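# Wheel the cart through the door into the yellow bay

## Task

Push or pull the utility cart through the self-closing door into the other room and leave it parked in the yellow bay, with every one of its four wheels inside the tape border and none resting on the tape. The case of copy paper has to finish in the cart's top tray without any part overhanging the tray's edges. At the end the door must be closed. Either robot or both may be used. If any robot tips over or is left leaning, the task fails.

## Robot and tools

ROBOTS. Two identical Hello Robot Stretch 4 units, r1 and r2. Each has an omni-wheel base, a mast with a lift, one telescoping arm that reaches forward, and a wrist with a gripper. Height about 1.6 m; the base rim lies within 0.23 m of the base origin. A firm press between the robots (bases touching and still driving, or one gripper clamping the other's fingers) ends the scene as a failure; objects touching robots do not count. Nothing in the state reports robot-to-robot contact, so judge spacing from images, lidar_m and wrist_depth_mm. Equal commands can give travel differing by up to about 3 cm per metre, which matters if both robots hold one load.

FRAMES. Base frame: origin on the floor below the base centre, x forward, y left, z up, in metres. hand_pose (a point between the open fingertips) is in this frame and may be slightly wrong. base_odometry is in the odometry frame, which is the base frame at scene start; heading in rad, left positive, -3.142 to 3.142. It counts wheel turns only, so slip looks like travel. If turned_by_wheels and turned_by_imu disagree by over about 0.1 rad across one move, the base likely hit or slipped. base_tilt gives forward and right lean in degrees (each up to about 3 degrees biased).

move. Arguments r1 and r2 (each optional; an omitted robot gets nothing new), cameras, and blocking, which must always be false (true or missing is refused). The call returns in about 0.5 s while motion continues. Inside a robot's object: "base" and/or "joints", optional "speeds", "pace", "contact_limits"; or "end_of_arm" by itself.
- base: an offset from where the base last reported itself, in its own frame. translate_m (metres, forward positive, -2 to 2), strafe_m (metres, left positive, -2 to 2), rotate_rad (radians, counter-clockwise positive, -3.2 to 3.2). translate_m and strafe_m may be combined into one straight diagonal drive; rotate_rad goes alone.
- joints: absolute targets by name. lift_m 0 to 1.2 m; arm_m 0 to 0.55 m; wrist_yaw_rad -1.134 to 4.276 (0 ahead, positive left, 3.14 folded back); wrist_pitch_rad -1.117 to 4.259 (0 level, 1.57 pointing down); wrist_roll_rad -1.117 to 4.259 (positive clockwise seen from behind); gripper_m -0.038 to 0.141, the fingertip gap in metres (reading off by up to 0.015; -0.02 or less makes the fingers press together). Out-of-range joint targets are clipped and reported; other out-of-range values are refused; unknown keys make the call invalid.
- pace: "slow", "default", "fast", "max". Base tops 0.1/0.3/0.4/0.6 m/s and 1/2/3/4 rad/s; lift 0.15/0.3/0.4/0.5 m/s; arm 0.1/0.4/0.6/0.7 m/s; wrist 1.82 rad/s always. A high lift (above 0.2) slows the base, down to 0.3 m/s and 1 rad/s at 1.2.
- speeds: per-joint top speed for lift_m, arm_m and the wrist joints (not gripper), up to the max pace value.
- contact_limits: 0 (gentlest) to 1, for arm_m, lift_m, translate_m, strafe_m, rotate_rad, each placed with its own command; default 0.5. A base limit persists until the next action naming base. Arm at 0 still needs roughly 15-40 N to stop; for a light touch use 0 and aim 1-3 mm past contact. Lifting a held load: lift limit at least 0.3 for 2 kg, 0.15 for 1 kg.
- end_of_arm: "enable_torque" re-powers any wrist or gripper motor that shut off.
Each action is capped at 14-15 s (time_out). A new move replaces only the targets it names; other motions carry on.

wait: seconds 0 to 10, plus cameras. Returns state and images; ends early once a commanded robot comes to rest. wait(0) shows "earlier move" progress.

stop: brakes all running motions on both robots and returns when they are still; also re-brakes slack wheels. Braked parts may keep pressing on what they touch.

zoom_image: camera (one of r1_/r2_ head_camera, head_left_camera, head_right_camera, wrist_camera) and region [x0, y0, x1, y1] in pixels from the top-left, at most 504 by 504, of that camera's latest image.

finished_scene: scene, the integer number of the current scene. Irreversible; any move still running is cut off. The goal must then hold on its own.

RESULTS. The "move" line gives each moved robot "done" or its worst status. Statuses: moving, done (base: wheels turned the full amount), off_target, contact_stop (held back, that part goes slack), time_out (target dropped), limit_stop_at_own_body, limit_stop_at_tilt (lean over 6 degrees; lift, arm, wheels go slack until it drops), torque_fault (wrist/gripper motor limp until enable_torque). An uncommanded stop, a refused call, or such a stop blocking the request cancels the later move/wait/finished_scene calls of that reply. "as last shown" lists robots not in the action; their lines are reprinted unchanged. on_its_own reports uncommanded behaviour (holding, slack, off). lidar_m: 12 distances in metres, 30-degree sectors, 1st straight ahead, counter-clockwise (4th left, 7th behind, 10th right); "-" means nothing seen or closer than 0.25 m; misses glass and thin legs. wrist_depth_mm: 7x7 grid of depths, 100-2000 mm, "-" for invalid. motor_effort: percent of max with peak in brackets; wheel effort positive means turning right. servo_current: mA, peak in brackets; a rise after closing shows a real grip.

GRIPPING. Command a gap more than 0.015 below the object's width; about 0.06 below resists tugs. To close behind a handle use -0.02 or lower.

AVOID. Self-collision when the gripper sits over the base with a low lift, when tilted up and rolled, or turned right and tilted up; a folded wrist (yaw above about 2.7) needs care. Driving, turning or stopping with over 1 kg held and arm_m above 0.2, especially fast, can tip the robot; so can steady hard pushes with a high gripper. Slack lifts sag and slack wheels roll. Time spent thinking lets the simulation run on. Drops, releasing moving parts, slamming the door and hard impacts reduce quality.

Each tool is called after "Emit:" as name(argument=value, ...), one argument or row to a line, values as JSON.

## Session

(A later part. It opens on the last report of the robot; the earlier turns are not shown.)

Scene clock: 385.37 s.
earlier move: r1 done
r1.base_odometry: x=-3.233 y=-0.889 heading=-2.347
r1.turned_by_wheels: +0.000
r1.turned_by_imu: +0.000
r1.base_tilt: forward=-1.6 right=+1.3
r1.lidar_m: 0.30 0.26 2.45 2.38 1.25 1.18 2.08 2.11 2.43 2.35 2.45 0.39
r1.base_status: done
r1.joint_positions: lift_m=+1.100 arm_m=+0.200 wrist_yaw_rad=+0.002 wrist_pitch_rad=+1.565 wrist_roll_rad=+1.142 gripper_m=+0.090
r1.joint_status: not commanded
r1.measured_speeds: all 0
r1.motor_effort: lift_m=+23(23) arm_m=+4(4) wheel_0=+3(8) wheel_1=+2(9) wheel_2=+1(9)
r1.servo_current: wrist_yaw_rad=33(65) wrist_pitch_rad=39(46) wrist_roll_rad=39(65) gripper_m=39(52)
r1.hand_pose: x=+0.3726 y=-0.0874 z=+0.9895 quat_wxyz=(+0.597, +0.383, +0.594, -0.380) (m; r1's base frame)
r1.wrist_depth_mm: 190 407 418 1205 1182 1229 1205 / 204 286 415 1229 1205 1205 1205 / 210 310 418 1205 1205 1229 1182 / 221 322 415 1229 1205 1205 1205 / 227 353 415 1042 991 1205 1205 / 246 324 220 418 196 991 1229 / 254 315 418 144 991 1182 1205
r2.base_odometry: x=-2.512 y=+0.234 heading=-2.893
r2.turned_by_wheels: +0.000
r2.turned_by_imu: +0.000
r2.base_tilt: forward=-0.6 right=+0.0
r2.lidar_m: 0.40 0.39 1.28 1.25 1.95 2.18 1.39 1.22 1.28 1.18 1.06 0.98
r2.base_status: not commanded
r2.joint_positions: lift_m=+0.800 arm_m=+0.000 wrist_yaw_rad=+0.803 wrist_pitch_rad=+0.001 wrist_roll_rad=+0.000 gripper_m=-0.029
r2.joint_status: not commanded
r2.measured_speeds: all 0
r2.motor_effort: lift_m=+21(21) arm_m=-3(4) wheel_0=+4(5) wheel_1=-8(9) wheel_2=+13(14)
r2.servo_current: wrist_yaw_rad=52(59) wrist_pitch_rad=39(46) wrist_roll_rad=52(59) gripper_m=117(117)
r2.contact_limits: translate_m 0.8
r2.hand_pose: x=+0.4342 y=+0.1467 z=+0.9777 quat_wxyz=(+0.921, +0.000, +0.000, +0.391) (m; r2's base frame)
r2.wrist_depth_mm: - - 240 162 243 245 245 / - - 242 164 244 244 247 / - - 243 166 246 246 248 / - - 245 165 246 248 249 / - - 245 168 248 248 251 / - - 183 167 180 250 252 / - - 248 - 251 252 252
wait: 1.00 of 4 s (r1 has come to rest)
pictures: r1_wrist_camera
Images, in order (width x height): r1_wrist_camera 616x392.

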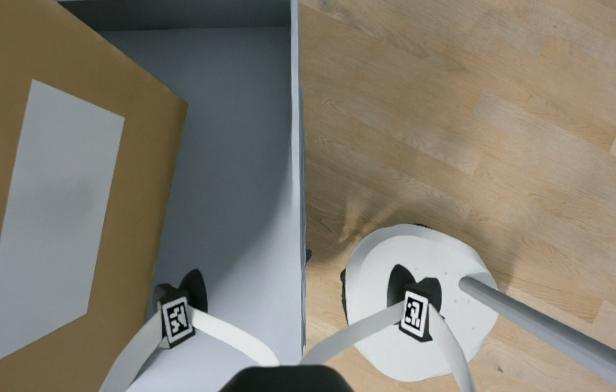

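Emit:
move(
  r1={"joints":{"lift_m":0.935,"gripper_m":0.06}},
  blocking=false,
  cameras=[],
)

Emit:
wait(
  seconds=3,
  cameras=["r1_wrist_camera"],
)

Scene clock: 394.60 s.
move: r1 moving
r1.base_odometry: x=-3.233 y=-0.889 heading=-2.347
r1.turned_by_wheels: +0.000
r1.turned_by_imu: +0.000
r1.base_tilt: forward=-1.6 right=+1.3
r1.lidar_m: 0.29 0.29 2.44 2.37 1.26 1.20 2.09 2.15 2.44 2.34 2.45 0.38
r1.base_status: not commanded
r1.joint_positions: lift_m=+1.062 arm_m=+0.200 wrist_yaw_rad=+0.002 wrist_pitch_rad=+1.565 wrist_roll_rad=+1.142 gripper_m=+0.073
r1.joint_status: lift_m moving; gripper_m moving
r1.measured_speeds: translate_m=+0.000 strafe_m=+0.000 rotate_rad=+0.000 lift_m=-0.146 arm_m=+0.000 wrist_yaw_rad=+0.000 wrist_pitch_rad=+0.000 wrist_roll_rad=+0.000
r1.motor_effort: lift_m=+11(21) arm_m=+4(4) wheel_0=+3(4) wheel_1=+1(2) wheel_2=+1(1)
r1.servo_current: wrist_yaw_rad=39(59) wrist_pitch_rad=46(46) wrist_roll_rad=46(65) gripper_m=72(85)
r1.hand_pose: x=+0.3726 y=-0.0874 z=+0.9523 quat_wxyz=(+0.597, +0.383, +0.594, -0.380) (m; r1's base frame)
r1.wrist_depth_mm: 190 384 387 1160 1182 1205 1182 / 204 287 387 1160 1160 1160 1160 / 210 307 384 1182 1160 1182 1182 / 220 327 384 1182 1182 1182 1182 / 232 351 382 1060 960 1182 1182 / 246 349 211 1025 188 976 1182 / 252 310 384 143 976 1182 1160
r2: as last shown
r2.base_tilt: forward=-0.7 right=+0.0
r2.lidar_m: 0.41 0.39 1.30 1.27 1.93 2.16 1.39 1.23 1.24 1.19 1.05 0.97
r2.motor_effort: lift_m=+21(21) arm_m=-4(4) wheel_0=+4(4) wheel_1=-9(9) wheel_2=+13(13)
r2.servo_current: wrist_yaw_rad=46(59) wrist_pitch_rad=39(46) wrist_roll_rad=52(52) gripper_m=104(111)
r2.contact_limits: translate_m 0.8
r2.wrist_depth_mm: - - 241 162 243 244 245 / - - 241 164 244 246 247 / - - 244 166 246 247 248 / - - 243 165 247 249 249 / - - 245 168 249 249 250 / - - 185 167 180 251 253 / - - 248 - 251 252 252
pictures: none
No camera images: "cameras" was empty.

Scene clock: 395.87 s.
earlier move: r1 done
r1.base_odometry: x=-3.233 y=-0.889 heading=-2.347
r1.turned_by_wheels: +0.000
r1.turned_by_imu: +0.000
r1.base_tilt: forward=-1.6 right=+1.3
r1.lidar_m: 0.27 0.28 2.48 2.38 1.27 1.19 2.08 2.12 2.41 2.34 2.44 0.35
r1.base_status: not commanded
r1.joint_positions: lift_m=+0.935 arm_m=+0.200 wrist_yaw_rad=+0.002 wrist_pitch_rad=+1.565 wrist_roll_rad=+1.142 gripper_m=+0.060
r1.joint_status: all done
r1.measured_speeds: all 0
r1.motor_effort: lift_m=+12(21) arm_m=+4(4) wheel_0=+3(4) wheel_1=+2(2) wheel_2=+1(1)
r1.servo_current: wrist_yaw_rad=39(65) wrist_pitch_rad=39(52) wrist_roll_rad=46(65) gripper_m=39(85)
r1.hand_pose: x=+0.3726 y=-0.0874 z=+0.8253 quat_wxyz=(+0.597, +0.383, +0.594, -0.380) (m; r1's base frame)
r1.wrist_depth_mm: 190 253 252 1025 1060 1042 1025 / 199 252 253 1042 1042 1042 1042 / 211 252 252 1025 1060 1042 1060 / 217 254 254 1060 1042 1025 1025 / 226 252 254 1060 878 1060 1042 / 236 253 211 252 188 820 1060 / 245 252 254 143 820 831 1060
r2.base_odometry: x=-2.512 y=+0.234 heading=-2.893
r2.turned_by_wheels: +0.000
r2.turned_by_imu: +0.000
r2.base_tilt: forward=-0.7 right=+0.0
r2.lidar_m: 0.39 0.42 1.28 1.28 2.01 2.18 1.37 1.25 1.24 1.17 1.07 0.95
r2.base_status: not commanded
r2.joint_positions: lift_m=+0.800 arm_m=+0.000 wrist_yaw_rad=+0.803 wrist_pitch_rad=+0.001 wrist_roll_rad=+0.000 gripper_m=-0.029
r2.joint_status: not commanded
r2.measured_speeds: all 0
r2.motor_effort: lift_m=+20(21) arm_m=-3(4) wheel_0=+4(4) wheel_1=-8(9) wheel_2=+13(14)
r2.servo_current: wrist_yaw_rad=46(65) wrist_pitch_rad=46(46) wrist_roll_rad=39(59) gripper_m=111(117)
r2.contact_limits: translate_m 0.8
r2.hand_pose: x=+0.4342 y=+0.1467 z=+0.9777 quat_wxyz=(+0.921, +0.000, +0.000, +0.391) (m; r2's base frame)
r2.wrist_depth_mm: - - 240 163 243 245 245 / - - 241 164 244 245 247 / - - 243 166 245 247 247 / - - 245 164 247 248 249 / - - 244 169 249 249 250 / - - 185 167 180 252 251 / - - 248 - 250 252 253
wait: 1.27 of 3 s (r1 has come to rest)
pictures: r1_wrist_camera
Images, in order (width x height): r1_wrist_camera 616x392.

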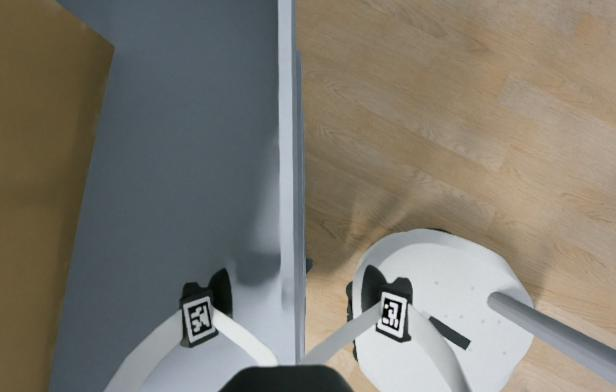

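Emit:
move(
  r1={"joints":{"gripper_m":-0.034}},
  blocking=false,
  cameras=[],
)

Emit:
wait(
  seconds=2,
  cameras=["r1_wrist_camera","r1_head_camera","r1_head_left_camera"],
)

Scene clock: 408.47 s.
move: r1 moving
r1.base_odometry: x=-3.233 y=-0.889 heading=-2.347
r1.turned_by_wheels: +0.000
r1.turned_by_imu: +0.000
r1.base_tilt: forward=-1.6 right=+1.3
r1.lidar_m: 0.28 0.27 2.47 2.36 1.26 1.20 2.07 2.13 2.43 2.34 2.44 0.39
r1.base_status: not commanded
r1.joint_positions: lift_m=+0.935 arm_m=+0.200 wrist_yaw_rad=+0.002 wrist_pitch_rad=+1.565 wrist_roll_rad=+1.142 gripper_m=+0.041
r1.joint_status: gripper_m moving
r1.measured_speeds: all 0
r1.motor_effort: lift_m=+12(12) arm_m=+4(4) wheel_0=+3(4) wheel_1=+1(2) wheel_2=+1(1)
r1.servo_current: wrist_yaw_rad=39(65) wrist_pitch_rad=39(52) wrist_roll_rad=39(59) gripper_m=98(98)
r1.hand_pose: x=+0.3726 y=-0.0874 z=+0.8253 quat_wxyz=(+0.597, +0.383, +0.594, -0.380) (m; r1's base frame)
r1.wrist_depth_mm: 190 254 252 1042 1025 1042 1025 / 199 252 252 1042 1060 1042 1025 / 211 252 253 1042 1025 1060 1042 / 217 252 253 1042 1060 1060 1025 / 228 253 253 1025 866 1060 1025 / 236 253 208 253 191 831 1042 / 245 252 255 144 842 820 1042
r2: as last shown
r2.base_tilt: forward=-0.7 right=+0.1
r2.lidar_m: 0.41 0.40 1.30 1.27 1.96 2.19 1.38 1.24 1.25 1.19 1.06 0.97
r2.motor_effort: lift_m=+21(21) arm_m=-4(4) wheel_0=+4(5) wheel_1=-8(9) wheel_2=+13(13)
r2.servo_current: wrist_yaw_rad=46(52) wrist_pitch_rad=39(46) wrist_roll_rad=52(52) gripper_m=104(111)
r2.contact_limits: translate_m 0.8
r2.wrist_depth_mm: - - 240 162 244 244 245 / - - 241 164 244 245 247 / - - 242 166 246 247 249 / - - 244 165 246 247 249 / - - 245 168 248 250 251 / - - 184 167 180 250 252 / - - 248 - 251 252 253
pictures: none
No camera images: "cameras" was empty.

Scene clock: 409.60 s.
earlier move: r1 done
r1.base_odometry: x=-3.233 y=-0.889 heading=-2.347
r1.turned_by_wheels: +0.000
r1.turned_by_imu: +0.000
r1.base_tilt: forward=-1.5 right=+1.3
r1.lidar_m: 0.29 0.27 2.47 2.38 1.26 1.18 2.06 2.13 2.43 2.35 2.45 0.38
r1.base_status: not commanded
r1.joint_positions: lift_m=+0.935 arm_m=+0.200 wrist_yaw_rad=+0.002 wrist_pitch_rad=+1.565 wrist_roll_rad=+1.142 gripper_m=-0.033
r1.joint_status: all done
r1.measured_speeds: all 0
r1.motor_effort: lift_m=+15(15) arm_m=+4(4) wheel_0=+4(4) wheel_1=+2(2) wheel_2=+1(1)
r1.servo_current: wrist_yaw_rad=52(65) wrist_pitch_rad=39(52) wrist_roll_rad=52(59) gripper_m=78(137)
r1.hand_pose: x=+0.3727 y=-0.0874 z=+0.8251 quat_wxyz=(+0.597, +0.383, +0.594, -0.380) (m; r1's base frame)
r1.wrist_depth_mm: 193 252 251 1042 1025 1025 1042 / 198 252 252 1042 1042 1025 1025 / 211 253 251 1042 1025 1042 1042 / 220 252 251 1042 1042 1042 1042 / 229 251 252 252 854 831 1025 / 232 252 186 195 831 831 1025 / 242 153 252 182 167 820 1042
r2.base_odometry: x=-2.512 y=+0.234 heading=-2.893
r2.turned_by_wheels: +0.000
r2.turned_by_imu: +0.000
r2.base_tilt: forward=-0.7 right=+0.1
r2.lidar_m: 0.40 0.40 1.31 1.26 1.96 2.14 1.40 1.24 1.27 1.17 1.05 0.94
r2.base_status: not commanded
r2.joint_positions: lift_m=+0.800 arm_m=+0.000 wrist_yaw_rad=+0.803 wrist_pitch_rad=+0.001 wrist_roll_rad=+0.000 gripper_m=-0.029
r2.joint_status: not commanded
r2.measured_speeds: all 0
r2.motor_effort: lift_m=+21(21) arm_m=-4(4) wheel_0=+3(5) wheel_1=-8(9) wheel_2=+13(13)
r2.servo_current: wrist_yaw_rad=52(59) wrist_pitch_rad=46(46) wrist_roll_rad=39(59) gripper_m=117(117)
r2.contact_limits: translate_m 0.8
r2.hand_pose: x=+0.4342 y=+0.1467 z=+0.9777 quat_wxyz=(+0.921, +0.000, +0.000, +0.391) (m; r2's base frame)
r2.wrist_depth_mm: - - 241 162 243 244 245 / - - 241 164 244 246 246 / - - 243 165 245 246 248 / - - 245 165 246 248 249 / - - 245 168 248 250 251 / - - 184 167 180 250 253 / - - 247 - 251 252 254
wait: 1.13 of 2 s (r1 has come to rest)
pictures: r1_head_camera, r1_head_left_camera, r1_wrist_camera
Images, in order (width x height): r1_head_camera 420x560, r1_head_left_camera 420x672, r1_wrist_camera 616x392.

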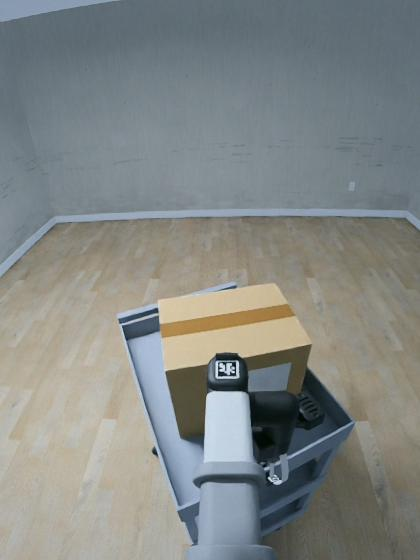

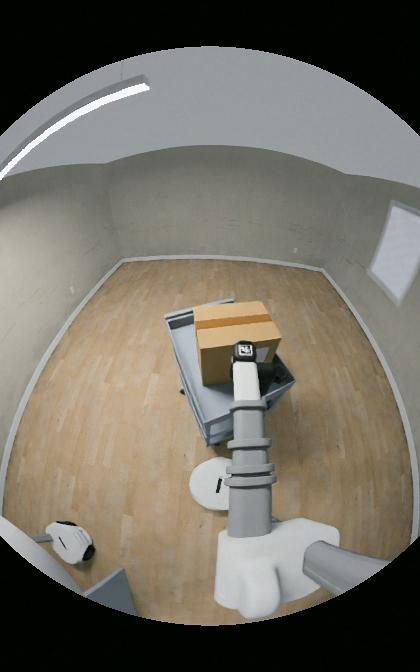

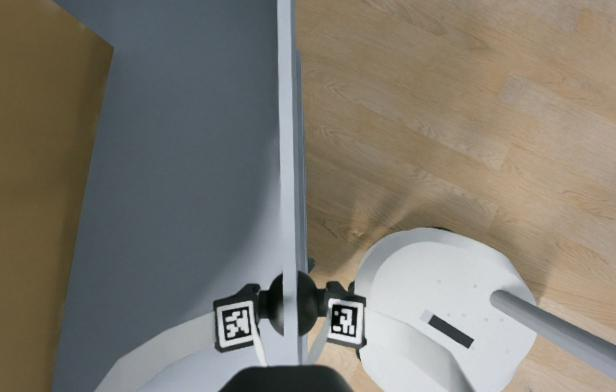

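Emit:
move(
  r1={"base":{"translate_m":-0.45,"strafe_m":0.03},"joints":{"wrist_roll_rad":1.3},"speeds":{"wrist_roll_rad":0.05},"pace":"slow","contact_limits":{"translate_m":0.7}},
  blocking=false,
  cameras=[],
)

Emit:
wait(
  seconds=6,
  cameras=["r1_wrist_camera","r1_head_camera"],
)

Scene clock: 420.93 s.
move: r1 moving
r1.base_odometry: x=-3.224 y=-0.881 heading=-2.348
r1.turned_by_wheels: +0.000
r1.turned_by_imu: +0.000
r1.base_tilt: forward=-1.6 right=+1.3
r1.lidar_m: 0.29 0.30 2.45 2.39 1.25 1.20 2.07 2.12 2.44 2.33 2.44 0.39
r1.base_status: translate_m moving; strafe_m moving
r1.joint_positions: lift_m=+0.935 arm_m=+0.200 wrist_yaw_rad=+0.002 wrist_pitch_rad=+1.560 wrist_roll_rad=+1.160 gripper_m=-0.033
r1.joint_status: wrist_roll_rad moving
r1.measured_speeds: translate_m=-0.048 strafe_m=+0.003 rotate_rad=+0.001 lift_m=+0.000 arm_m=+0.000 wrist_yaw_rad=+0.000 wrist_pitch_rad=-0.024 wrist_roll_rad=+0.050
r1.motor_effort: lift_m=+15(15) arm_m=+2(4) wheel_0=-7(7) wheel_1=-4(7) wheel_2=+10(10)
r1.servo_current: wrist_yaw_rad=46(52) wrist_pitch_rad=52(52) wrist_roll_rad=46(59) gripper_m=72(85)
r1.contact_limits: translate_m 0.7
r1.hand_pose: x=+0.3743 y=-0.0874 z=+0.8251 quat_wxyz=(+0.595, +0.389, +0.589, -0.385) (m; r1's base frame)
r1.wrist_depth_mm: 195 255 255 1042 1042 1025 1042 / 205 255 255 1060 1025 1042 1042 / 212 255 254 1060 1060 1042 1025 / 223 255 254 1042 1025 1008 1025 / 231 256 254 1042 878 842 1025 / 245 255 186 189 831 842 1008 / 254 151 254 183 162 820 1025
r2: as last shown
r2.base_tilt: forward=-0.7 right=+0.0
r2.lidar_m: 0.39 0.42 1.32 1.25 1.95 2.17 1.39 1.20 1.28 1.20 1.07 0.99
r2.motor_effort: lift_m=+21(21) arm_m=-4(4) wheel_0=+4(4) wheel_1=-8(8) wheel_2=+13(13)
r2.servo_current: wrist_yaw_rad=52(52) wrist_pitch_rad=39(39) wrist_roll_rad=46(65) gripper_m=104(117)
r2.contact_limits: translate_m 0.8
r2.wrist_depth_mm: - - 240 163 244 244 244 / - - 241 165 243 244 247 / - - 244 166 244 247 249 / - - 244 165 247 249 251 / - - 244 168 249 249 250 / - - 184 167 180 250 252 / - - 248 - 250 252 252
pictures: none
No camera images: "cameras" was empty.

Scene clock: 426.23 s.
earlier move: r1 done
r1.base_odometry: x=-2.896 y=-0.589 heading=-2.348
r1.turned_by_wheels: +0.000
r1.turned_by_imu: +0.000
r1.base_tilt: forward=-1.6 right=+1.3
r1.lidar_m: 0.35 0.39 2.44 1.10 0.85 0.92 - 1.63 2.27 2.36 2.47 0.38
r1.base_status: done
r1.joint_positions: lift_m=+0.935 arm_m=+0.200 wrist_yaw_rad=+0.002 wrist_pitch_rad=+1.559 wrist_roll_rad=+1.300 gripper_m=-0.033
r1.joint_status: all done
r1.measured_speeds: all 0
r1.motor_effort: lift_m=+15(15) arm_m=-3(4) wheel_0=-4(9) wheel_1=-4(7) wheel_2=+2(16)
r1.servo_current: wrist_yaw_rad=52(72) wrist_pitch_rad=52(111) wrist_roll_rad=33(78) gripper_m=65(85)
r1.contact_limits: translate_m 0.7
r1.hand_pose: x=+0.3744 y=-0.0874 z=+0.8251 quat_wxyz=(+0.567, +0.430, +0.560, -0.425) (m; r1's base frame)
r1.wrist_depth_mm: 160 211 253 256 253 1042 1042 / 170 235 254 253 1025 1025 1025 / 193 256 254 254 1025 1042 1042 / 218 255 256 253 1025 1025 1042 / 255 255 253 254 831 820 1042 / 254 256 183 198 187 820 842 / 256 157 254 182 831 133 1042
r2.base_odometry: x=-2.512 y=+0.234 heading=-2.893
r2.turned_by_wheels: +0.000
r2.turned_by_imu: +0.001
r2.base_tilt: forward=-0.6 right=+0.0
r2.lidar_m: 0.42 0.40 1.02 1.34 4.72 2.14 1.37 1.25 1.25 1.19 1.06 0.98
r2.base_status: not commanded
r2.joint_positions: lift_m=+0.800 arm_m=+0.000 wrist_yaw_rad=+0.803 wrist_pitch_rad=+0.001 wrist_roll_rad=+0.000 gripper_m=-0.029
r2.joint_status: not commanded
r2.measured_speeds: all 0
r2.motor_effort: lift_m=+21(21) arm_m=-4(4) wheel_0=+4(4) wheel_1=-8(9) wheel_2=+13(14)
r2.servo_current: wrist_yaw_rad=39(59) wrist_pitch_rad=46(46) wrist_roll_rad=46(65) gripper_m=111(117)
r2.contact_limits: translate_m 0.8
r2.hand_pose: x=+0.4342 y=+0.1467 z=+0.9777 quat_wxyz=(+0.921, +0.000, +0.000, +0.391) (m; r2's base frame)
r2.wrist_depth_mm: - - 240 163 242 245 246 / - - 240 164 245 245 246 / 1118 - 243 166 245 246 248 / - - 245 165 246 248 250 / - - 245 168 248 250 251 / - - 183 167 180 251 252 / 1983 1397 248 - 250 251 253
wait: 5.30 of 6 s (r1 has come to rest)
pictures: r1_head_camera, r1_wrist_camera
Images, in order (width x height): r1_head_camera 420x560, r1_wrist_camera 616x392.

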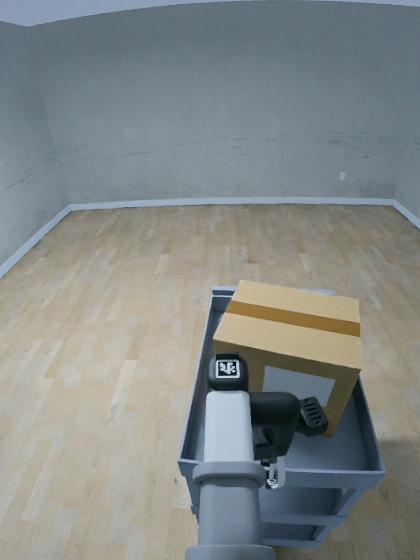

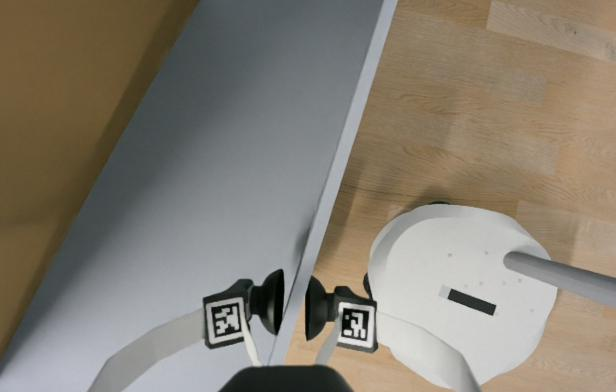

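Emit:
move(
  r1={"base":{"translate_m":-1.2,"strafe_m":0.04},"joints":{"wrist_roll_rad":1.57},"speeds":{"wrist_roll_rad":0.15},"contact_limits":{"translate_m":0.7}},
  blocking=false,
  cameras=[],
)

Emit:
wait(
  seconds=7,
  cameras=["r1_wrist_camera","r1_head_camera","r1_head_left_camera","r1_head_right_camera"],
)

Scene clock: 435.93 s.
move: r1 moving
r1.base_odometry: x=-2.874 y=-0.568 heading=-2.348
r1.turned_by_wheels: +0.000
r1.turned_by_imu: -0.001
r1.base_tilt: forward=-1.5 right=+1.3
r1.lidar_m: 0.36 0.41 2.45 1.08 0.82 0.91 - 1.61 2.26 2.37 2.47 0.39
r1.base_status: translate_m moving; strafe_m moving
r1.joint_positions: lift_m=+0.935 arm_m=+0.200 wrist_yaw_rad=+0.002 wrist_pitch_rad=+1.551 wrist_roll_rad=+1.365 gripper_m=-0.033
r1.joint_status: wrist_roll_rad moving
r1.measured_speeds: translate_m=-0.121 strafe_m=+0.004 rotate_rad=-0.002 lift_m=+0.000 arm_m=+0.000 wrist_yaw_rad=+0.000 wrist_pitch_rad=-0.045 wrist_roll_rad=+0.151
r1.motor_effort: lift_m=+15(15) arm_m=-3(4) wheel_0=-11(12) wheel_1=-8(9) wheel_2=+12(13)
r1.servo_current: wrist_yaw_rad=46(65) wrist_pitch_rad=91(91) wrist_roll_rad=52(78) gripper_m=65(65)
r1.contact_limits: translate_m 0.7
r1.hand_pose: x=+0.3767 y=-0.0874 z=+0.8252 quat_wxyz=(+0.554, +0.450, +0.544, -0.441) (m; r1's base frame)
r1.wrist_depth_mm: 175 230 257 255 1060 1042 1042 / 193 253 257 255 1025 1025 1008 / 205 258 256 255 1025 1042 1008 / 238 258 257 256 1042 1025 1008 / 259 258 256 1042 878 820 831 / 258 258 185 185 831 820 820 / 260 148 257 183 151 820 1025
r2: as last shown
r2.turned_by_imu: +0.000
r2.base_tilt: forward=-0.7 right=+0.1
r2.lidar_m: 0.39 0.39 1.01 1.35 4.74 2.14 1.40 1.25 1.27 1.21 1.04 0.94
r2.servo_current: wrist_yaw_rad=52(52) wrist_pitch_rad=46(46) wrist_roll_rad=52(52) gripper_m=111(117)
r2.contact_limits: translate_m 0.8
r2.wrist_depth_mm: - - 240 162 242 244 244 / - - 242 165 244 246 246 / - - 243 166 246 247 248 / - - 244 165 246 248 249 / - - 246 168 247 250 251 / - - 184 167 181 251 252 / 1983 1366 248 - 251 252 252
pictures: none
No camera images: "cameras" was empty.

Scene clock: 440.93 s.
earlier move: r1 done
r1.base_odometry: x=-2.026 y=+0.237 heading=-2.349
r1.turned_by_wheels: -0.001
r1.turned_by_imu: -0.005
r1.base_tilt: forward=-1.6 right=+1.2
r1.lidar_m: 0.34 0.90 0.56 0.49 0.50 3.39 3.36 0.70 0.64 1.65 0.34 0.32
r1.base_status: done
r1.joint_positions: lift_m=+0.935 arm_m=+0.200 wrist_yaw_rad=+0.000 wrist_pitch_rad=+1.569 wrist_roll_rad=+1.570 gripper_m=-0.033
r1.joint_status: all done
r1.measured_speeds: all 0
r1.motor_effort: lift_m=+15(16) arm_m=+3(4) wheel_0=-6(15) wheel_1=-3(10) wheel_2=-3(17)
r1.servo_current: wrist_yaw_rad=46(65) wrist_pitch_rad=46(111) wrist_roll_rad=59(78) gripper_m=65(72)
r1.contact_limits: translate_m 0.7
r1.hand_pose: x=+0.3714 y=-0.0874 z=+0.8251 quat_wxyz=(+0.501, +0.500, +0.500, -0.499) (m; r1's base frame)
r1.wrist_depth_mm: 146 186 250 253 253 253 1042 / 164 218 252 254 253 1060 1060 / 193 253 254 254 253 1060 1042 / 235 252 253 254 831 831 831 / 252 253 254 253 831 831 1060 / 251 253 184 196 182 831 1042 / 252 147 252 183 1060 140 1060
r2.base_odometry: x=-2.512 y=+0.234 heading=-2.893
r2.turned_by_wheels: +0.000
r2.turned_by_imu: +0.001
r2.base_tilt: forward=-0.6 right=+0.0
r2.lidar_m: 0.40 0.40 1.30 4.32 4.74 2.16 1.38 1.24 1.25 1.19 1.06 0.99
r2.base_status: not commanded
r2.joint_positions: lift_m=+0.800 arm_m=+0.000 wrist_yaw_rad=+0.803 wrist_pitch_rad=+0.001 wrist_roll_rad=+0.000 gripper_m=-0.029
r2.joint_status: not commanded
r2.measured_speeds: all 0
r2.motor_effort: lift_m=+20(21) arm_m=-4(4) wheel_0=+4(5) wheel_1=-8(9) wheel_2=+13(14)
r2.servo_current: wrist_yaw_rad=39(59) wrist_pitch_rad=39(52) wrist_roll_rad=39(65) gripper_m=104(117)
r2.contact_limits: translate_m 0.8
r2.hand_pose: x=+0.4342 y=+0.1467 z=+0.9777 quat_wxyz=(+0.921, +0.000, +0.000, +0.391) (m; r2's base frame)
r2.wrist_depth_mm: - - 239 163 243 244 245 / - - 242 164 243 245 246 / - - 243 166 246 247 247 / - - 244 165 247 249 248 / - - 246 168 248 250 251 / - - 184 167 180 250 251 / - - 248 - 251 252 253
wait: 5.00 of 7 s (r1 has come to rest)
pictures: r1_head_camera, r1_head_left_camera, r1_head_right_camera, r1_wrist_camera
Images, in order (width x height): r1_head_camera 420x560, r1_head_left_camera 420x672, r1_head_right_camera 420x672, r1_wrist_camera 616x392.

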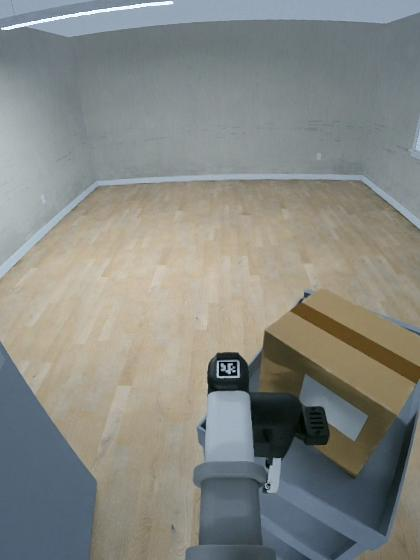

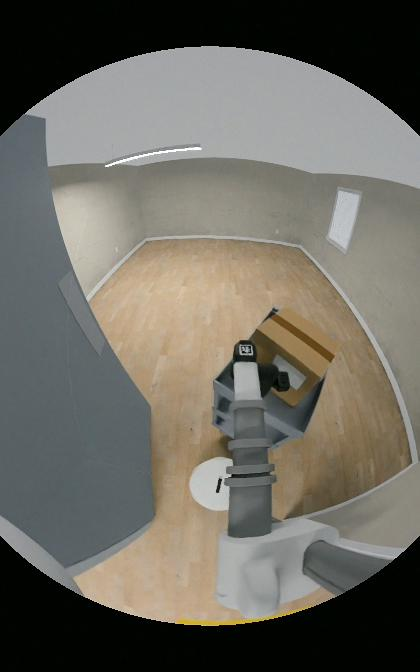

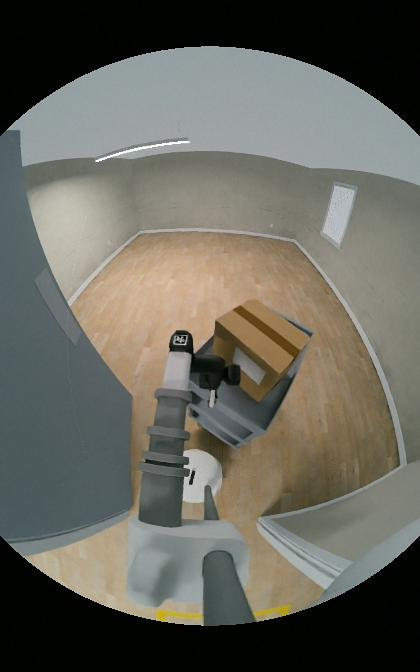

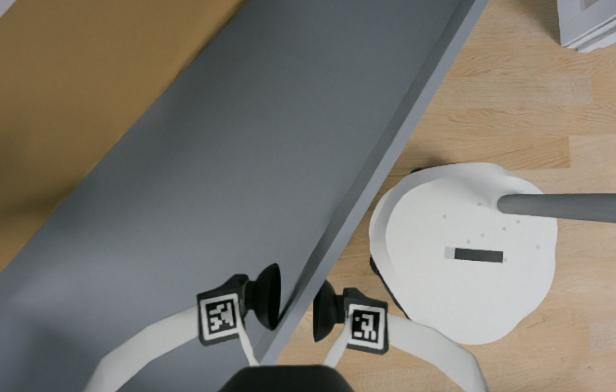

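Emit:
move(
  r1={"base":{"translate_m":-0.06},"joints":{"wrist_roll_rad":1.1},"speeds":{"wrist_roll_rad":0.3},"pace":"slow","contact_limits":{"translate_m":0.7}},
  blocking=false,
  cameras=[],
)

Emit:
wait(
  seconds=3,
  cameras=["r1_wrist_camera","r1_head_camera","r1_head_right_camera"],
)

Scene clock: 458.03 s.
move: r1 moving
r1.base_odometry: x=-2.017 y=+0.246 heading=-2.350
r1.turned_by_wheels: -0.001
r1.turned_by_imu: -0.001
r1.base_tilt: forward=-1.6 right=+1.3
r1.lidar_m: 0.38 0.90 0.54 0.48 0.49 3.42 3.32 0.75 0.63 1.57 0.33 0.32
r1.base_status: translate_m moving
r1.joint_positions: lift_m=+0.935 arm_m=+0.200 wrist_yaw_rad=+0.000 wrist_pitch_rad=+1.563 wrist_roll_rad=+1.450 gripper_m=-0.033
r1.joint_status: wrist_roll_rad moving
r1.measured_speeds: translate_m=-0.048 strafe_m=+0.000 rotate_rad=+0.000 lift_m=+0.000 arm_m=+0.000 wrist_yaw_rad=+0.000 wrist_pitch_rad=-0.024 wrist_roll_rad=-0.297
r1.motor_effort: lift_m=+15(15) arm_m=+2(4) wheel_0=-9(10) wheel_1=-3(7) wheel_2=+6(6)
r1.servo_current: wrist_yaw_rad=65(65) wrist_pitch_rad=39(52) wrist_roll_rad=78(85) gripper_m=65(65)
r1.contact_limits: translate_m 0.7
r1.hand_pose: x=+0.3731 y=-0.0874 z=+0.8251 quat_wxyz=(+0.531, +0.471, +0.527, -0.467) (m; r1's base frame)
r1.wrist_depth_mm: 147 186 236 254 254 252 1042 / 167 220 254 255 254 254 1042 / 202 254 254 254 253 1042 1042 / 250 254 253 253 253 831 1042 / 254 255 254 254 842 820 831 / 256 256 182 196 831 831 1042 / 255 153 253 1042 180 137 1042
r2: as last shown
r2.turned_by_imu: +0.000
r2.lidar_m: 0.42 0.38 1.30 4.33 4.74 2.17 1.35 1.25 1.24 1.18 1.04 0.94
r2.motor_effort: lift_m=+21(21) arm_m=-4(4) wheel_0=+4(4) wheel_1=-8(9) wheel_2=+13(13)
r2.servo_current: wrist_yaw_rad=39(59) wrist_pitch_rad=39(46) wrist_roll_rad=46(59) gripper_m=104(117)
r2.contact_limits: translate_m 0.8
r2.wrist_depth_mm: - - 240 163 242 245 246 / - - 242 165 244 244 246 / - - 242 165 245 247 248 / - - 245 165 247 249 249 / - - 246 168 248 249 251 / - - 184 167 180 250 252 / - - 248 - 251 252 254
pictures: none
No camera images: "cameras" was empty.

Scene clock: 459.53 s.
earlier move: r1 done
r1.base_odometry: x=-1.984 y=+0.280 heading=-2.350
r1.turned_by_wheels: +0.000
r1.turned_by_imu: +0.000
r1.base_tilt: forward=-1.6 right=+1.2
r1.lidar_m: 0.35 0.87 0.54 0.47 0.48 3.36 3.28 3.39 0.61 1.39 0.33 0.32
r1.base_status: done
r1.joint_positions: lift_m=+0.935 arm_m=+0.200 wrist_yaw_rad=-0.001 wrist_pitch_rad=+1.568 wrist_roll_rad=+1.110 gripper_m=-0.033
r1.joint_status: all done
r1.measured_speeds: all 0
r1.motor_effort: lift_m=+15(15) arm_m=-1(4) wheel_0=-6(13) wheel_1=-3(8) wheel_2=+0(7)
r1.servo_current: wrist_yaw_rad=46(85) wrist_pitch_rad=46(59) wrist_roll_rad=46(104) gripper_m=65(72)
r1.contact_limits: translate_m 0.7
r1.hand_pose: x=+0.3715 y=-0.0874 z=+0.8251 quat_wxyz=(+0.602, +0.373, +0.600, -0.372) (m; r1's base frame)
r1.wrist_depth_mm: 149 170 200 242 252 254 253 / 187 228 251 252 253 254 255 / 247 250 252 253 253 254 206 / 250 250 251 252 253 198 1060 / 250 250 251 253 202 842 1042 / 250 251 180 198 203 831 1060 / 250 143 203 215 175 145 1060
r2.base_odometry: x=-2.512 y=+0.234 heading=-2.893
r2.turned_by_wheels: +0.000
r2.turned_by_imu: +0.000
r2.base_tilt: forward=-0.6 right=+0.1
r2.lidar_m: 0.38 0.39 1.33 4.31 4.72 2.18 1.40 1.24 1.25 1.16 1.06 0.98
r2.base_status: not commanded
r2.joint_positions: lift_m=+0.800 arm_m=+0.000 wrist_yaw_rad=+0.803 wrist_pitch_rad=+0.001 wrist_roll_rad=+0.000 gripper_m=-0.029
r2.joint_status: not commanded
r2.measured_speeds: all 0
r2.motor_effort: lift_m=+20(21) arm_m=-4(4) wheel_0=+4(4) wheel_1=-8(9) wheel_2=+13(13)
r2.servo_current: wrist_yaw_rad=46(59) wrist_pitch_rad=39(52) wrist_roll_rad=39(65) gripper_m=111(117)
r2.contact_limits: translate_m 0.8
r2.hand_pose: x=+0.4342 y=+0.1467 z=+0.9777 quat_wxyz=(+0.921, +0.000, +0.000, +0.391) (m; r2's base frame)
r2.wrist_depth_mm: - - 239 162 242 246 245 / - - 241 164 244 245 247 / - - 242 166 245 247 248 / - - 244 165 247 248 249 / - - 245 168 248 249 251 / - - 184 167 180 252 252 / - - 248 - 252 252 253
wait: 1.50 of 3 s (r1 has come to rest)
pictures: r1_head_camera, r1_head_right_camera, r1_wrist_camera
Images, in order (width x height): r1_head_camera 420x560, r1_head_right_camera 420x672, r1_wrist_camera 616x392.

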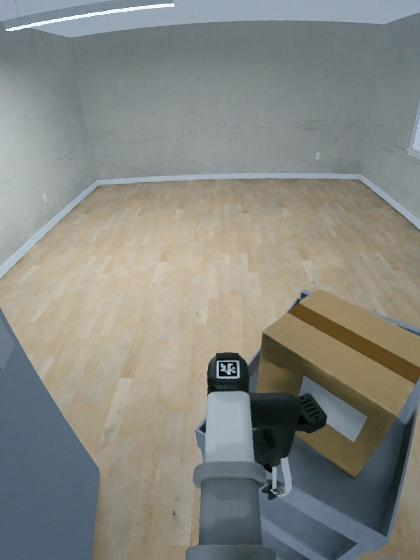

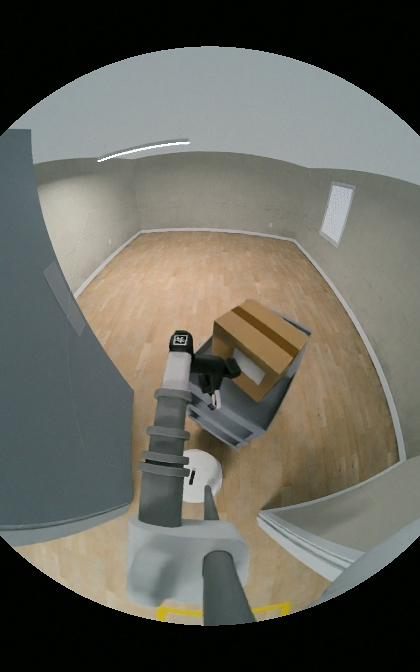

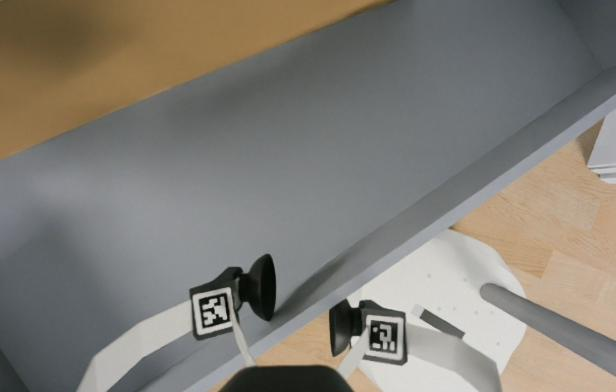

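Emit:
move(
  r1={"base":{"translate_m":-0.42,"strafe_m":-0.12},"joints":{"wrist_roll_rad":2.0},"speeds":{"wrist_roll_rad":0.6},"pace":"slow","contact_limits":{"translate_m":0.7}},
  blocking=false,
  cameras=[],
)

Emit:
wait(
  seconds=3,
  cameras=["r1_wrist_camera","r1_head_camera"],
)

Scene clock: 476.93 s.
move: r1 moving
r1.base_odometry: x=-1.977 y=+0.291 heading=-2.350
r1.turned_by_wheels: -0.001
r1.turned_by_imu: -0.001
r1.base_tilt: forward=-1.5 right=+1.2
r1.lidar_m: 0.36 0.87 0.55 0.44 0.49 3.35 3.28 3.43 0.58 1.36 0.35 0.32
r1.base_status: translate_m moving; strafe_m moving
r1.joint_positions: lift_m=+0.935 arm_m=+0.200 wrist_yaw_rad=-0.001 wrist_pitch_rad=+1.567 wrist_roll_rad=+1.345 gripper_m=-0.033
r1.joint_status: wrist_roll_rad moving
r1.measured_speeds: translate_m=-0.047 strafe_m=-0.014 rotate_rad=+0.002 lift_m=+0.000 arm_m=+0.000 wrist_yaw_rad=+0.000 wrist_pitch_rad=-0.025 wrist_roll_rad=+0.598
r1.motor_effort: lift_m=+15(15) arm_m=+4(4) wheel_0=-5(8) wheel_1=-9(9) wheel_2=+4(5)
r1.servo_current: wrist_yaw_rad=46(59) wrist_pitch_rad=39(46) wrist_roll_rad=46(72) gripper_m=65(72)
r1.contact_limits: translate_m 0.7
r1.hand_pose: x=+0.3720 y=-0.0874 z=+0.8251 quat_wxyz=(+0.554, +0.442, +0.552, -0.440) (m; r1's base frame)
r1.wrist_depth_mm: 144 175 218 254 253 253 199 / 167 217 252 253 252 248 1025 / 208 253 253 253 253 1042 1025 / 253 252 255 252 234 1025 1042 / 254 253 253 253 831 831 1025 / 254 252 181 206 831 842 1060 / 253 153 235 160 180 143 1042
r2: as last shown
r2.base_tilt: forward=-0.6 right=+0.0
r2.lidar_m: 0.41 0.39 1.31 4.34 4.75 2.15 1.39 1.24 1.27 1.17 1.06 1.00
r2.motor_effort: lift_m=+21(21) arm_m=-4(4) wheel_0=+4(4) wheel_1=-8(9) wheel_2=+13(14)
r2.servo_current: wrist_yaw_rad=39(65) wrist_pitch_rad=39(46) wrist_roll_rad=52(59) gripper_m=104(117)
r2.contact_limits: translate_m 0.8
r2.wrist_depth_mm: - - 240 162 242 244 245 / - - 241 164 244 245 247 / - - 243 166 245 246 248 / - - 244 165 247 248 249 / - - 245 168 248 249 250 / - - 183 167 180 251 252 / - - 248 - 250 252 253
pictures: none
No camera images: "cameras" was empty.

Scene clock: 479.93 s.
earlier move: r1 moving
r1.base_odometry: x=-1.839 y=+0.545 heading=-2.349
r1.turned_by_wheels: +0.001
r1.turned_by_imu: +0.001
r1.base_tilt: forward=-1.6 right=+1.2
r1.lidar_m: 0.36 0.49 0.59 0.52 0.62 3.07 2.97 3.12 0.42 0.40 0.43 0.35
r1.base_status: translate_m moving; strafe_m moving
r1.joint_positions: lift_m=+0.935 arm_m=+0.200 wrist_yaw_rad=-0.001 wrist_pitch_rad=+1.561 wrist_roll_rad=+1.999 gripper_m=-0.033
r1.joint_status: all done
r1.measured_speeds: translate_m=-0.096 strafe_m=-0.027 rotate_rad=-0.002 lift_m=+0.000 arm_m=+0.000 wrist_yaw_rad=+0.000 wrist_pitch_rad=+0.000 wrist_roll_rad=+0.000
r1.motor_effort: lift_m=+15(15) arm_m=-4(4) wheel_0=-1(8) wheel_1=-3(9) wheel_2=+7(11)
r1.servo_current: wrist_yaw_rad=59(72) wrist_pitch_rad=52(59) wrist_roll_rad=39(85) gripper_m=65(72)
r1.contact_limits: translate_m 0.7
r1.hand_pose: x=+0.3735 y=-0.0874 z=+0.8251 quat_wxyz=(+0.384, +0.598, +0.380, -0.592) (m; r1's base frame)
r1.wrist_depth_mm: 253 252 251 1042 1025 1025 1008 / 192 253 252 1025 1042 1042 1025 / 202 254 253 1025 866 820 1042 / 208 254 254 1042 831 820 1060 / 218 253 254 1060 1042 831 1042 / 231 256 254 187 1060 1042 1025 / 245 154 255 183 174 1042 1042
r2.base_odometry: x=-2.512 y=+0.234 heading=-2.893
r2.turned_by_wheels: +0.000
r2.turned_by_imu: +0.000
r2.base_tilt: forward=-0.6 right=+0.0
r2.lidar_m: 0.43 0.41 3.52 4.33 4.74 2.17 1.39 1.21 1.23 1.20 1.07 0.95
r2.base_status: not commanded
r2.joint_positions: lift_m=+0.800 arm_m=+0.000 wrist_yaw_rad=+0.803 wrist_pitch_rad=+0.001 wrist_roll_rad=+0.000 gripper_m=-0.029
r2.joint_status: not commanded
r2.measured_speeds: all 0
r2.motor_effort: lift_m=+21(21) arm_m=-4(4) wheel_0=+4(5) wheel_1=-8(9) wheel_2=+13(14)
r2.servo_current: wrist_yaw_rad=46(65) wrist_pitch_rad=39(46) wrist_roll_rad=26(72) gripper_m=111(124)
r2.contact_limits: translate_m 0.8
r2.hand_pose: x=+0.4342 y=+0.1467 z=+0.9777 quat_wxyz=(+0.921, +0.000, +0.000, +0.391) (m; r2's base frame)
r2.wrist_depth_mm: - - 240 162 243 244 245 / - - 241 164 243 245 247 / - - 243 165 246 247 247 / - - 243 164 247 248 248 / - - 245 168 249 249 250 / - - 184 167 181 250 252 / - - 248 - 251 252 253
wait: 3.00 s; no rest
pictures: r1_head_camera, r1_wrist_camera
Images, in order (width x height): r1_head_camera 420x560, r1_wrist_camera 616x392.

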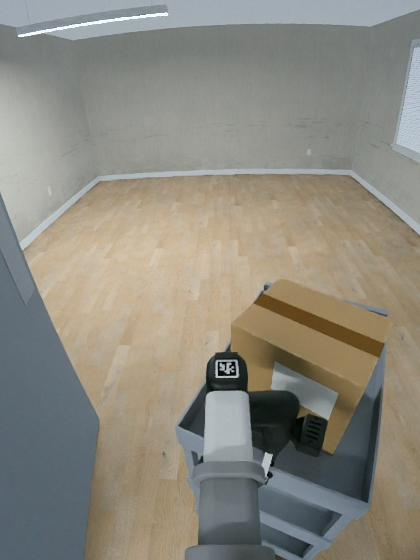

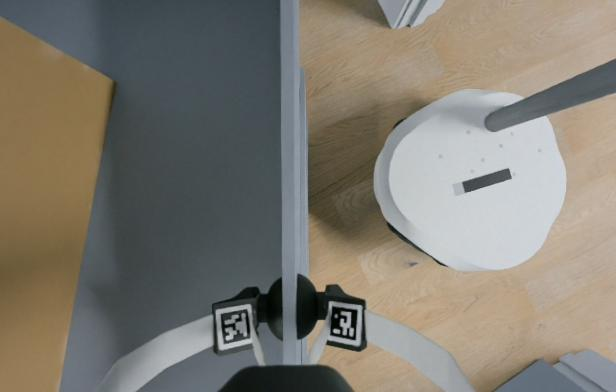

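Emit:
wait(
  seconds=2,
  cameras=["r1_wrist_camera","r1_head_left_camera","r1_head_right_camera"],
)

Scene clock: 484.17 s.
earlier move: r1 done
r1.base_odometry: x=-1.774 y=+0.663 heading=-2.349
r1.turned_by_wheels: +0.000
r1.turned_by_imu: +0.000
r1.base_tilt: forward=-1.6 right=+1.3
r1.lidar_m: 0.37 0.46 0.60 0.58 2.58 2.93 2.85 3.01 2.36 0.35 2.36 0.35
r1.base_status: done
r1.joint_positions: lift_m=+0.935 arm_m=+0.200 wrist_yaw_rad=-0.001 wrist_pitch_rad=+1.562 wrist_roll_rad=+1.999 gripper_m=-0.033
r1.joint_status: all done
r1.measured_speeds: all 0
r1.motor_effort: lift_m=+15(15) arm_m=-4(4) wheel_0=+1(8) wheel_1=-2(9) wheel_2=+6(11)
r1.servo_current: wrist_yaw_rad=46(72) wrist_pitch_rad=46(59) wrist_roll_rad=52(85) gripper_m=72(72)
r1.contact_limits: translate_m 0.7
r1.hand_pose: x=+0.3734 y=-0.0874 z=+0.8251 quat_wxyz=(+0.384, +0.598, +0.380, -0.592) (m; r1's base frame)
r1.wrist_depth_mm: 252 253 252 960 931 1042 1042 / 207 252 252 1060 1042 1025 1008 / 198 252 252 1042 891 820 1042 / 206 252 253 253 831 831 1025 / 216 253 253 252 1060 831 1025 / 222 253 191 197 185 1025 1025 / 230 253 254 181 1042 1060 1042
r2.base_odometry: x=-2.512 y=+0.234 heading=-2.893
r2.turned_by_wheels: +0.000
r2.turned_by_imu: +0.001
r2.base_tilt: forward=-0.6 right=+0.1
r2.lidar_m: 0.41 0.38 3.52 4.34 4.73 2.15 1.39 1.25 1.27 1.20 1.05 0.96
r2.base_status: not commanded
r2.joint_positions: lift_m=+0.800 arm_m=+0.000 wrist_yaw_rad=+0.803 wrist_pitch_rad=+0.001 wrist_roll_rad=+0.000 gripper_m=-0.029
r2.joint_status: not commanded
r2.measured_speeds: all 0
r2.motor_effort: lift_m=+21(21) arm_m=-4(4) wheel_0=+4(5) wheel_1=-8(9) wheel_2=+13(14)
r2.servo_current: wrist_yaw_rad=52(65) wrist_pitch_rad=39(46) wrist_roll_rad=46(72) gripper_m=111(124)
r2.contact_limits: translate_m 0.8
r2.hand_pose: x=+0.4342 y=+0.1467 z=+0.9777 quat_wxyz=(+0.921, +0.000, +0.000, +0.391) (m; r2's base frame)
r2.wrist_depth_mm: - - 240 163 243 245 246 / - - 242 164 244 244 246 / - - 243 165 246 247 248 / - - 244 165 248 248 249 / - - 246 168 250 250 251 / - - 183 167 180 251 252 / - - 248 - 251 252 254
wait: 0.00 of 2 s (r1 has come to rest)
pictures: r1_head_left_camera, r1_head_right_camera, r1_wrist_camera
Images, in order (width x height): r1_head_left_camera 420x672, r1_head_right_camera 420x672, r1_wrist_camera 616x392.

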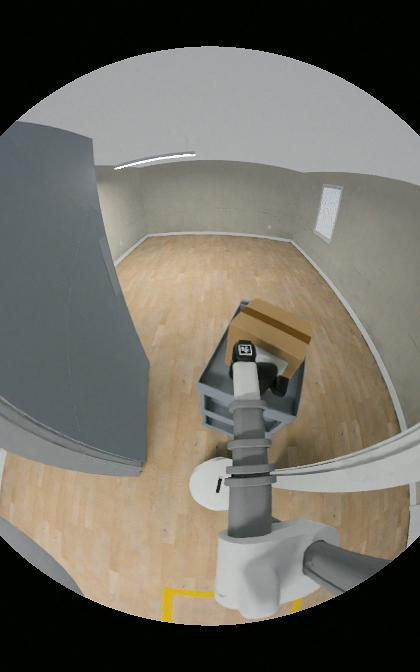

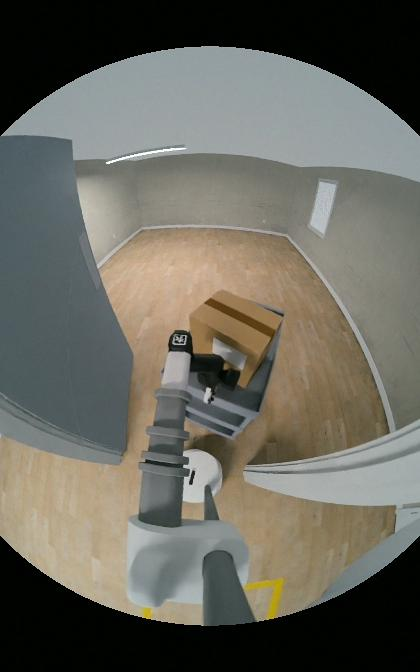

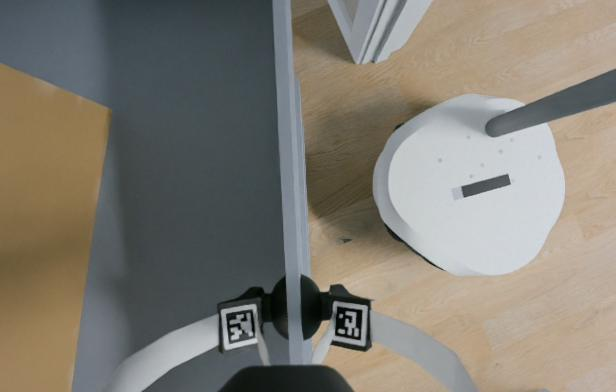

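Emit:
move(
  r1={"base":{"translate_m":-0.3},"joints":{"wrist_roll_rad":1.75},"speeds":{"wrist_roll_rad":0.1},"pace":"slow","contact_limits":{"translate_m":0.7}},
  blocking=false,
  cameras=[],
)

Emit:
wait(
  seconds=5,
  cameras=["r1_wrist_camera","r1_head_left_camera","r1_head_right_camera"],
)

Scene clock: 492.23 s.
move: r1 moving
r1.base_odometry: x=-1.766 y=+0.672 heading=-2.349
r1.turned_by_wheels: +0.000
r1.turned_by_imu: +0.000
r1.base_tilt: forward=-1.6 right=+1.3
r1.lidar_m: 0.37 0.48 0.60 0.56 2.58 2.93 2.83 2.96 2.33 0.35 2.34 0.36
r1.base_status: translate_m moving
r1.joint_positions: lift_m=+0.935 arm_m=+0.200 wrist_yaw_rad=+0.000 wrist_pitch_rad=+1.561 wrist_roll_rad=+1.959 gripper_m=-0.033
r1.joint_status: wrist_roll_rad moving
r1.measured_speeds: translate_m=-0.048 strafe_m=+0.000 rotate_rad=+0.000 lift_m=+0.000 arm_m=+0.000 wrist_yaw_rad=+0.004 wrist_pitch_rad=-0.012 wrist_roll_rad=-0.100
r1.motor_effort: lift_m=+15(15) arm_m=-4(4) wheel_0=-3(4) wheel_1=-6(6) wheel_2=+12(12)
r1.servo_current: wrist_yaw_rad=59(59) wrist_pitch_rad=39(52) wrist_roll_rad=65(78) gripper_m=65(65)
r1.contact_limits: translate_m 0.7
r1.hand_pose: x=+0.3739 y=-0.0874 z=+0.8251 quat_wxyz=(+0.396, +0.590, +0.392, -0.584) (m; r1's base frame)
r1.wrist_depth_mm: 254 253 253 1008 854 1042 1025 / 209 254 252 1008 1042 1042 1042 / 201 254 254 1042 1025 820 820 / 206 254 254 1042 831 831 820 / 220 255 253 254 1025 831 1042 / 230 255 204 189 1042 1025 1042 / 242 150 254 183 156 1042 1060
r2: as last shown
r2.turned_by_imu: +0.000
r2.base_tilt: forward=-0.7 right=+0.0
r2.lidar_m: 0.43 0.41 3.50 4.36 4.74 2.14 1.38 1.23 1.26 1.19 1.08 0.98
r2.motor_effort: lift_m=+20(21) arm_m=-4(4) wheel_0=+4(5) wheel_1=-8(9) wheel_2=+13(13)
r2.servo_current: wrist_yaw_rad=52(59) wrist_pitch_rad=39(39) wrist_roll_rad=39(59) gripper_m=111(117)
r2.contact_limits: translate_m 0.8
r2.wrist_depth_mm: - - 241 163 242 244 245 / - - 242 165 245 245 246 / - - 242 166 245 248 249 / - - 244 165 247 248 250 / - - 246 168 248 248 250 / - - 185 167 180 251 253 / - - 247 - 251 252 253
pictures: none
No camera images: "cameras" was empty.

Scene clock: 496.00 s.
earlier move: r1 done
r1.base_odometry: x=-1.564 y=+0.877 heading=-2.350
r1.turned_by_wheels: -0.001
r1.turned_by_imu: -0.003
r1.base_tilt: forward=-1.6 right=+1.3
r1.lidar_m: 0.36 0.45 0.65 1.09 2.61 2.62 2.52 2.66 2.33 0.95 0.44 0.36
r1.base_status: done
r1.joint_positions: lift_m=+0.935 arm_m=+0.200 wrist_yaw_rad=+0.000 wrist_pitch_rad=+1.560 wrist_roll_rad=+1.754 gripper_m=-0.033
r1.joint_status: all done
r1.measured_speeds: all 0
r1.motor_effort: lift_m=+15(16) arm_m=-4(4) wheel_0=-9(14) wheel_1=-4(8) wheel_2=+1(12)
r1.servo_current: wrist_yaw_rad=39(72) wrist_pitch_rad=52(59) wrist_roll_rad=59(78) gripper_m=65(72)
r1.contact_limits: translate_m 0.7
r1.hand_pose: x=+0.3741 y=-0.0874 z=+0.8251 quat_wxyz=(+0.455, +0.547, +0.450, -0.541) (m; r1's base frame)
r1.wrist_depth_mm: 181 255 255 254 1042 1042 1025 / 190 256 255 254 1042 1042 1042 / 199 256 254 254 1042 842 1008 / 210 255 255 254 842 820 831 / 224 257 255 254 854 820 1025 / 237 256 186 184 831 820 1042 / 253 155 255 184 165 1025 1008
r2.base_odometry: x=-2.512 y=+0.234 heading=-2.893
r2.turned_by_wheels: +0.000
r2.turned_by_imu: +0.001
r2.base_tilt: forward=-0.6 right=+0.0
r2.lidar_m: 0.44 0.40 3.52 4.34 4.73 2.14 1.41 1.25 1.26 1.19 1.06 0.94
r2.base_status: not commanded
r2.joint_positions: lift_m=+0.800 arm_m=+0.000 wrist_yaw_rad=+0.803 wrist_pitch_rad=+0.001 wrist_roll_rad=+0.000 gripper_m=-0.029
r2.joint_status: not commanded
r2.measured_speeds: all 0
r2.motor_effort: lift_m=+21(21) arm_m=-4(4) wheel_0=+3(5) wheel_1=-8(9) wheel_2=+13(14)
r2.servo_current: wrist_yaw_rad=39(65) wrist_pitch_rad=39(52) wrist_roll_rad=33(59) gripper_m=117(117)
r2.contact_limits: translate_m 0.8
r2.hand_pose: x=+0.4342 y=+0.1467 z=+0.9777 quat_wxyz=(+0.921, +0.000, +0.000, +0.391) (m; r2's base frame)
r2.wrist_depth_mm: - - 239 162 243 244 246 / - - 241 164 243 246 247 / - - 243 166 245 247 248 / - - 244 164 246 248 249 / - - 246 168 248 249 251 / - - 183 167 181 251 253 / - - 248 - 252 252 253
wait: 3.77 of 5 s (r1 has come to rest)
pictures: r1_head_left_camera, r1_head_right_camera, r1_wrist_camera
Images, in order (width x height): r1_head_left_camera 420x672, r1_head_right_camera 420x672, r1_wrist_camera 616x392.

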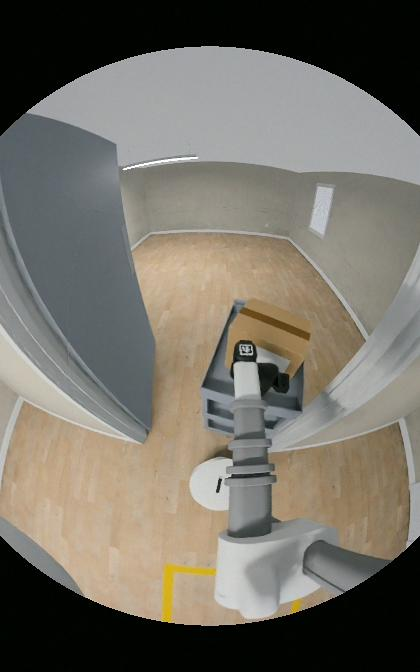

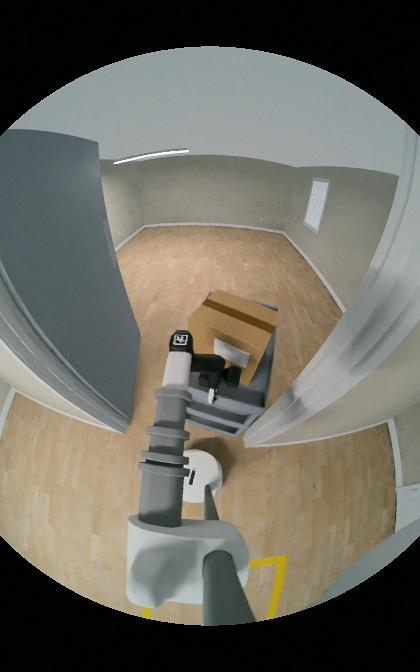

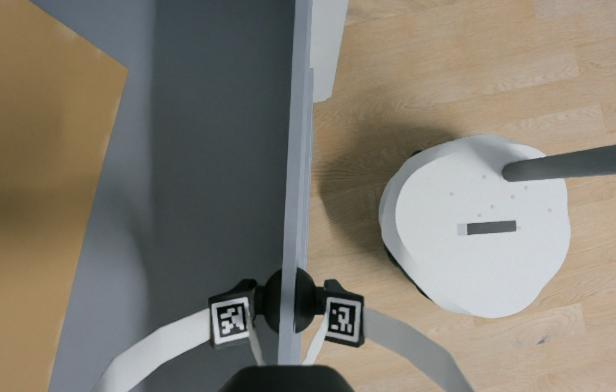

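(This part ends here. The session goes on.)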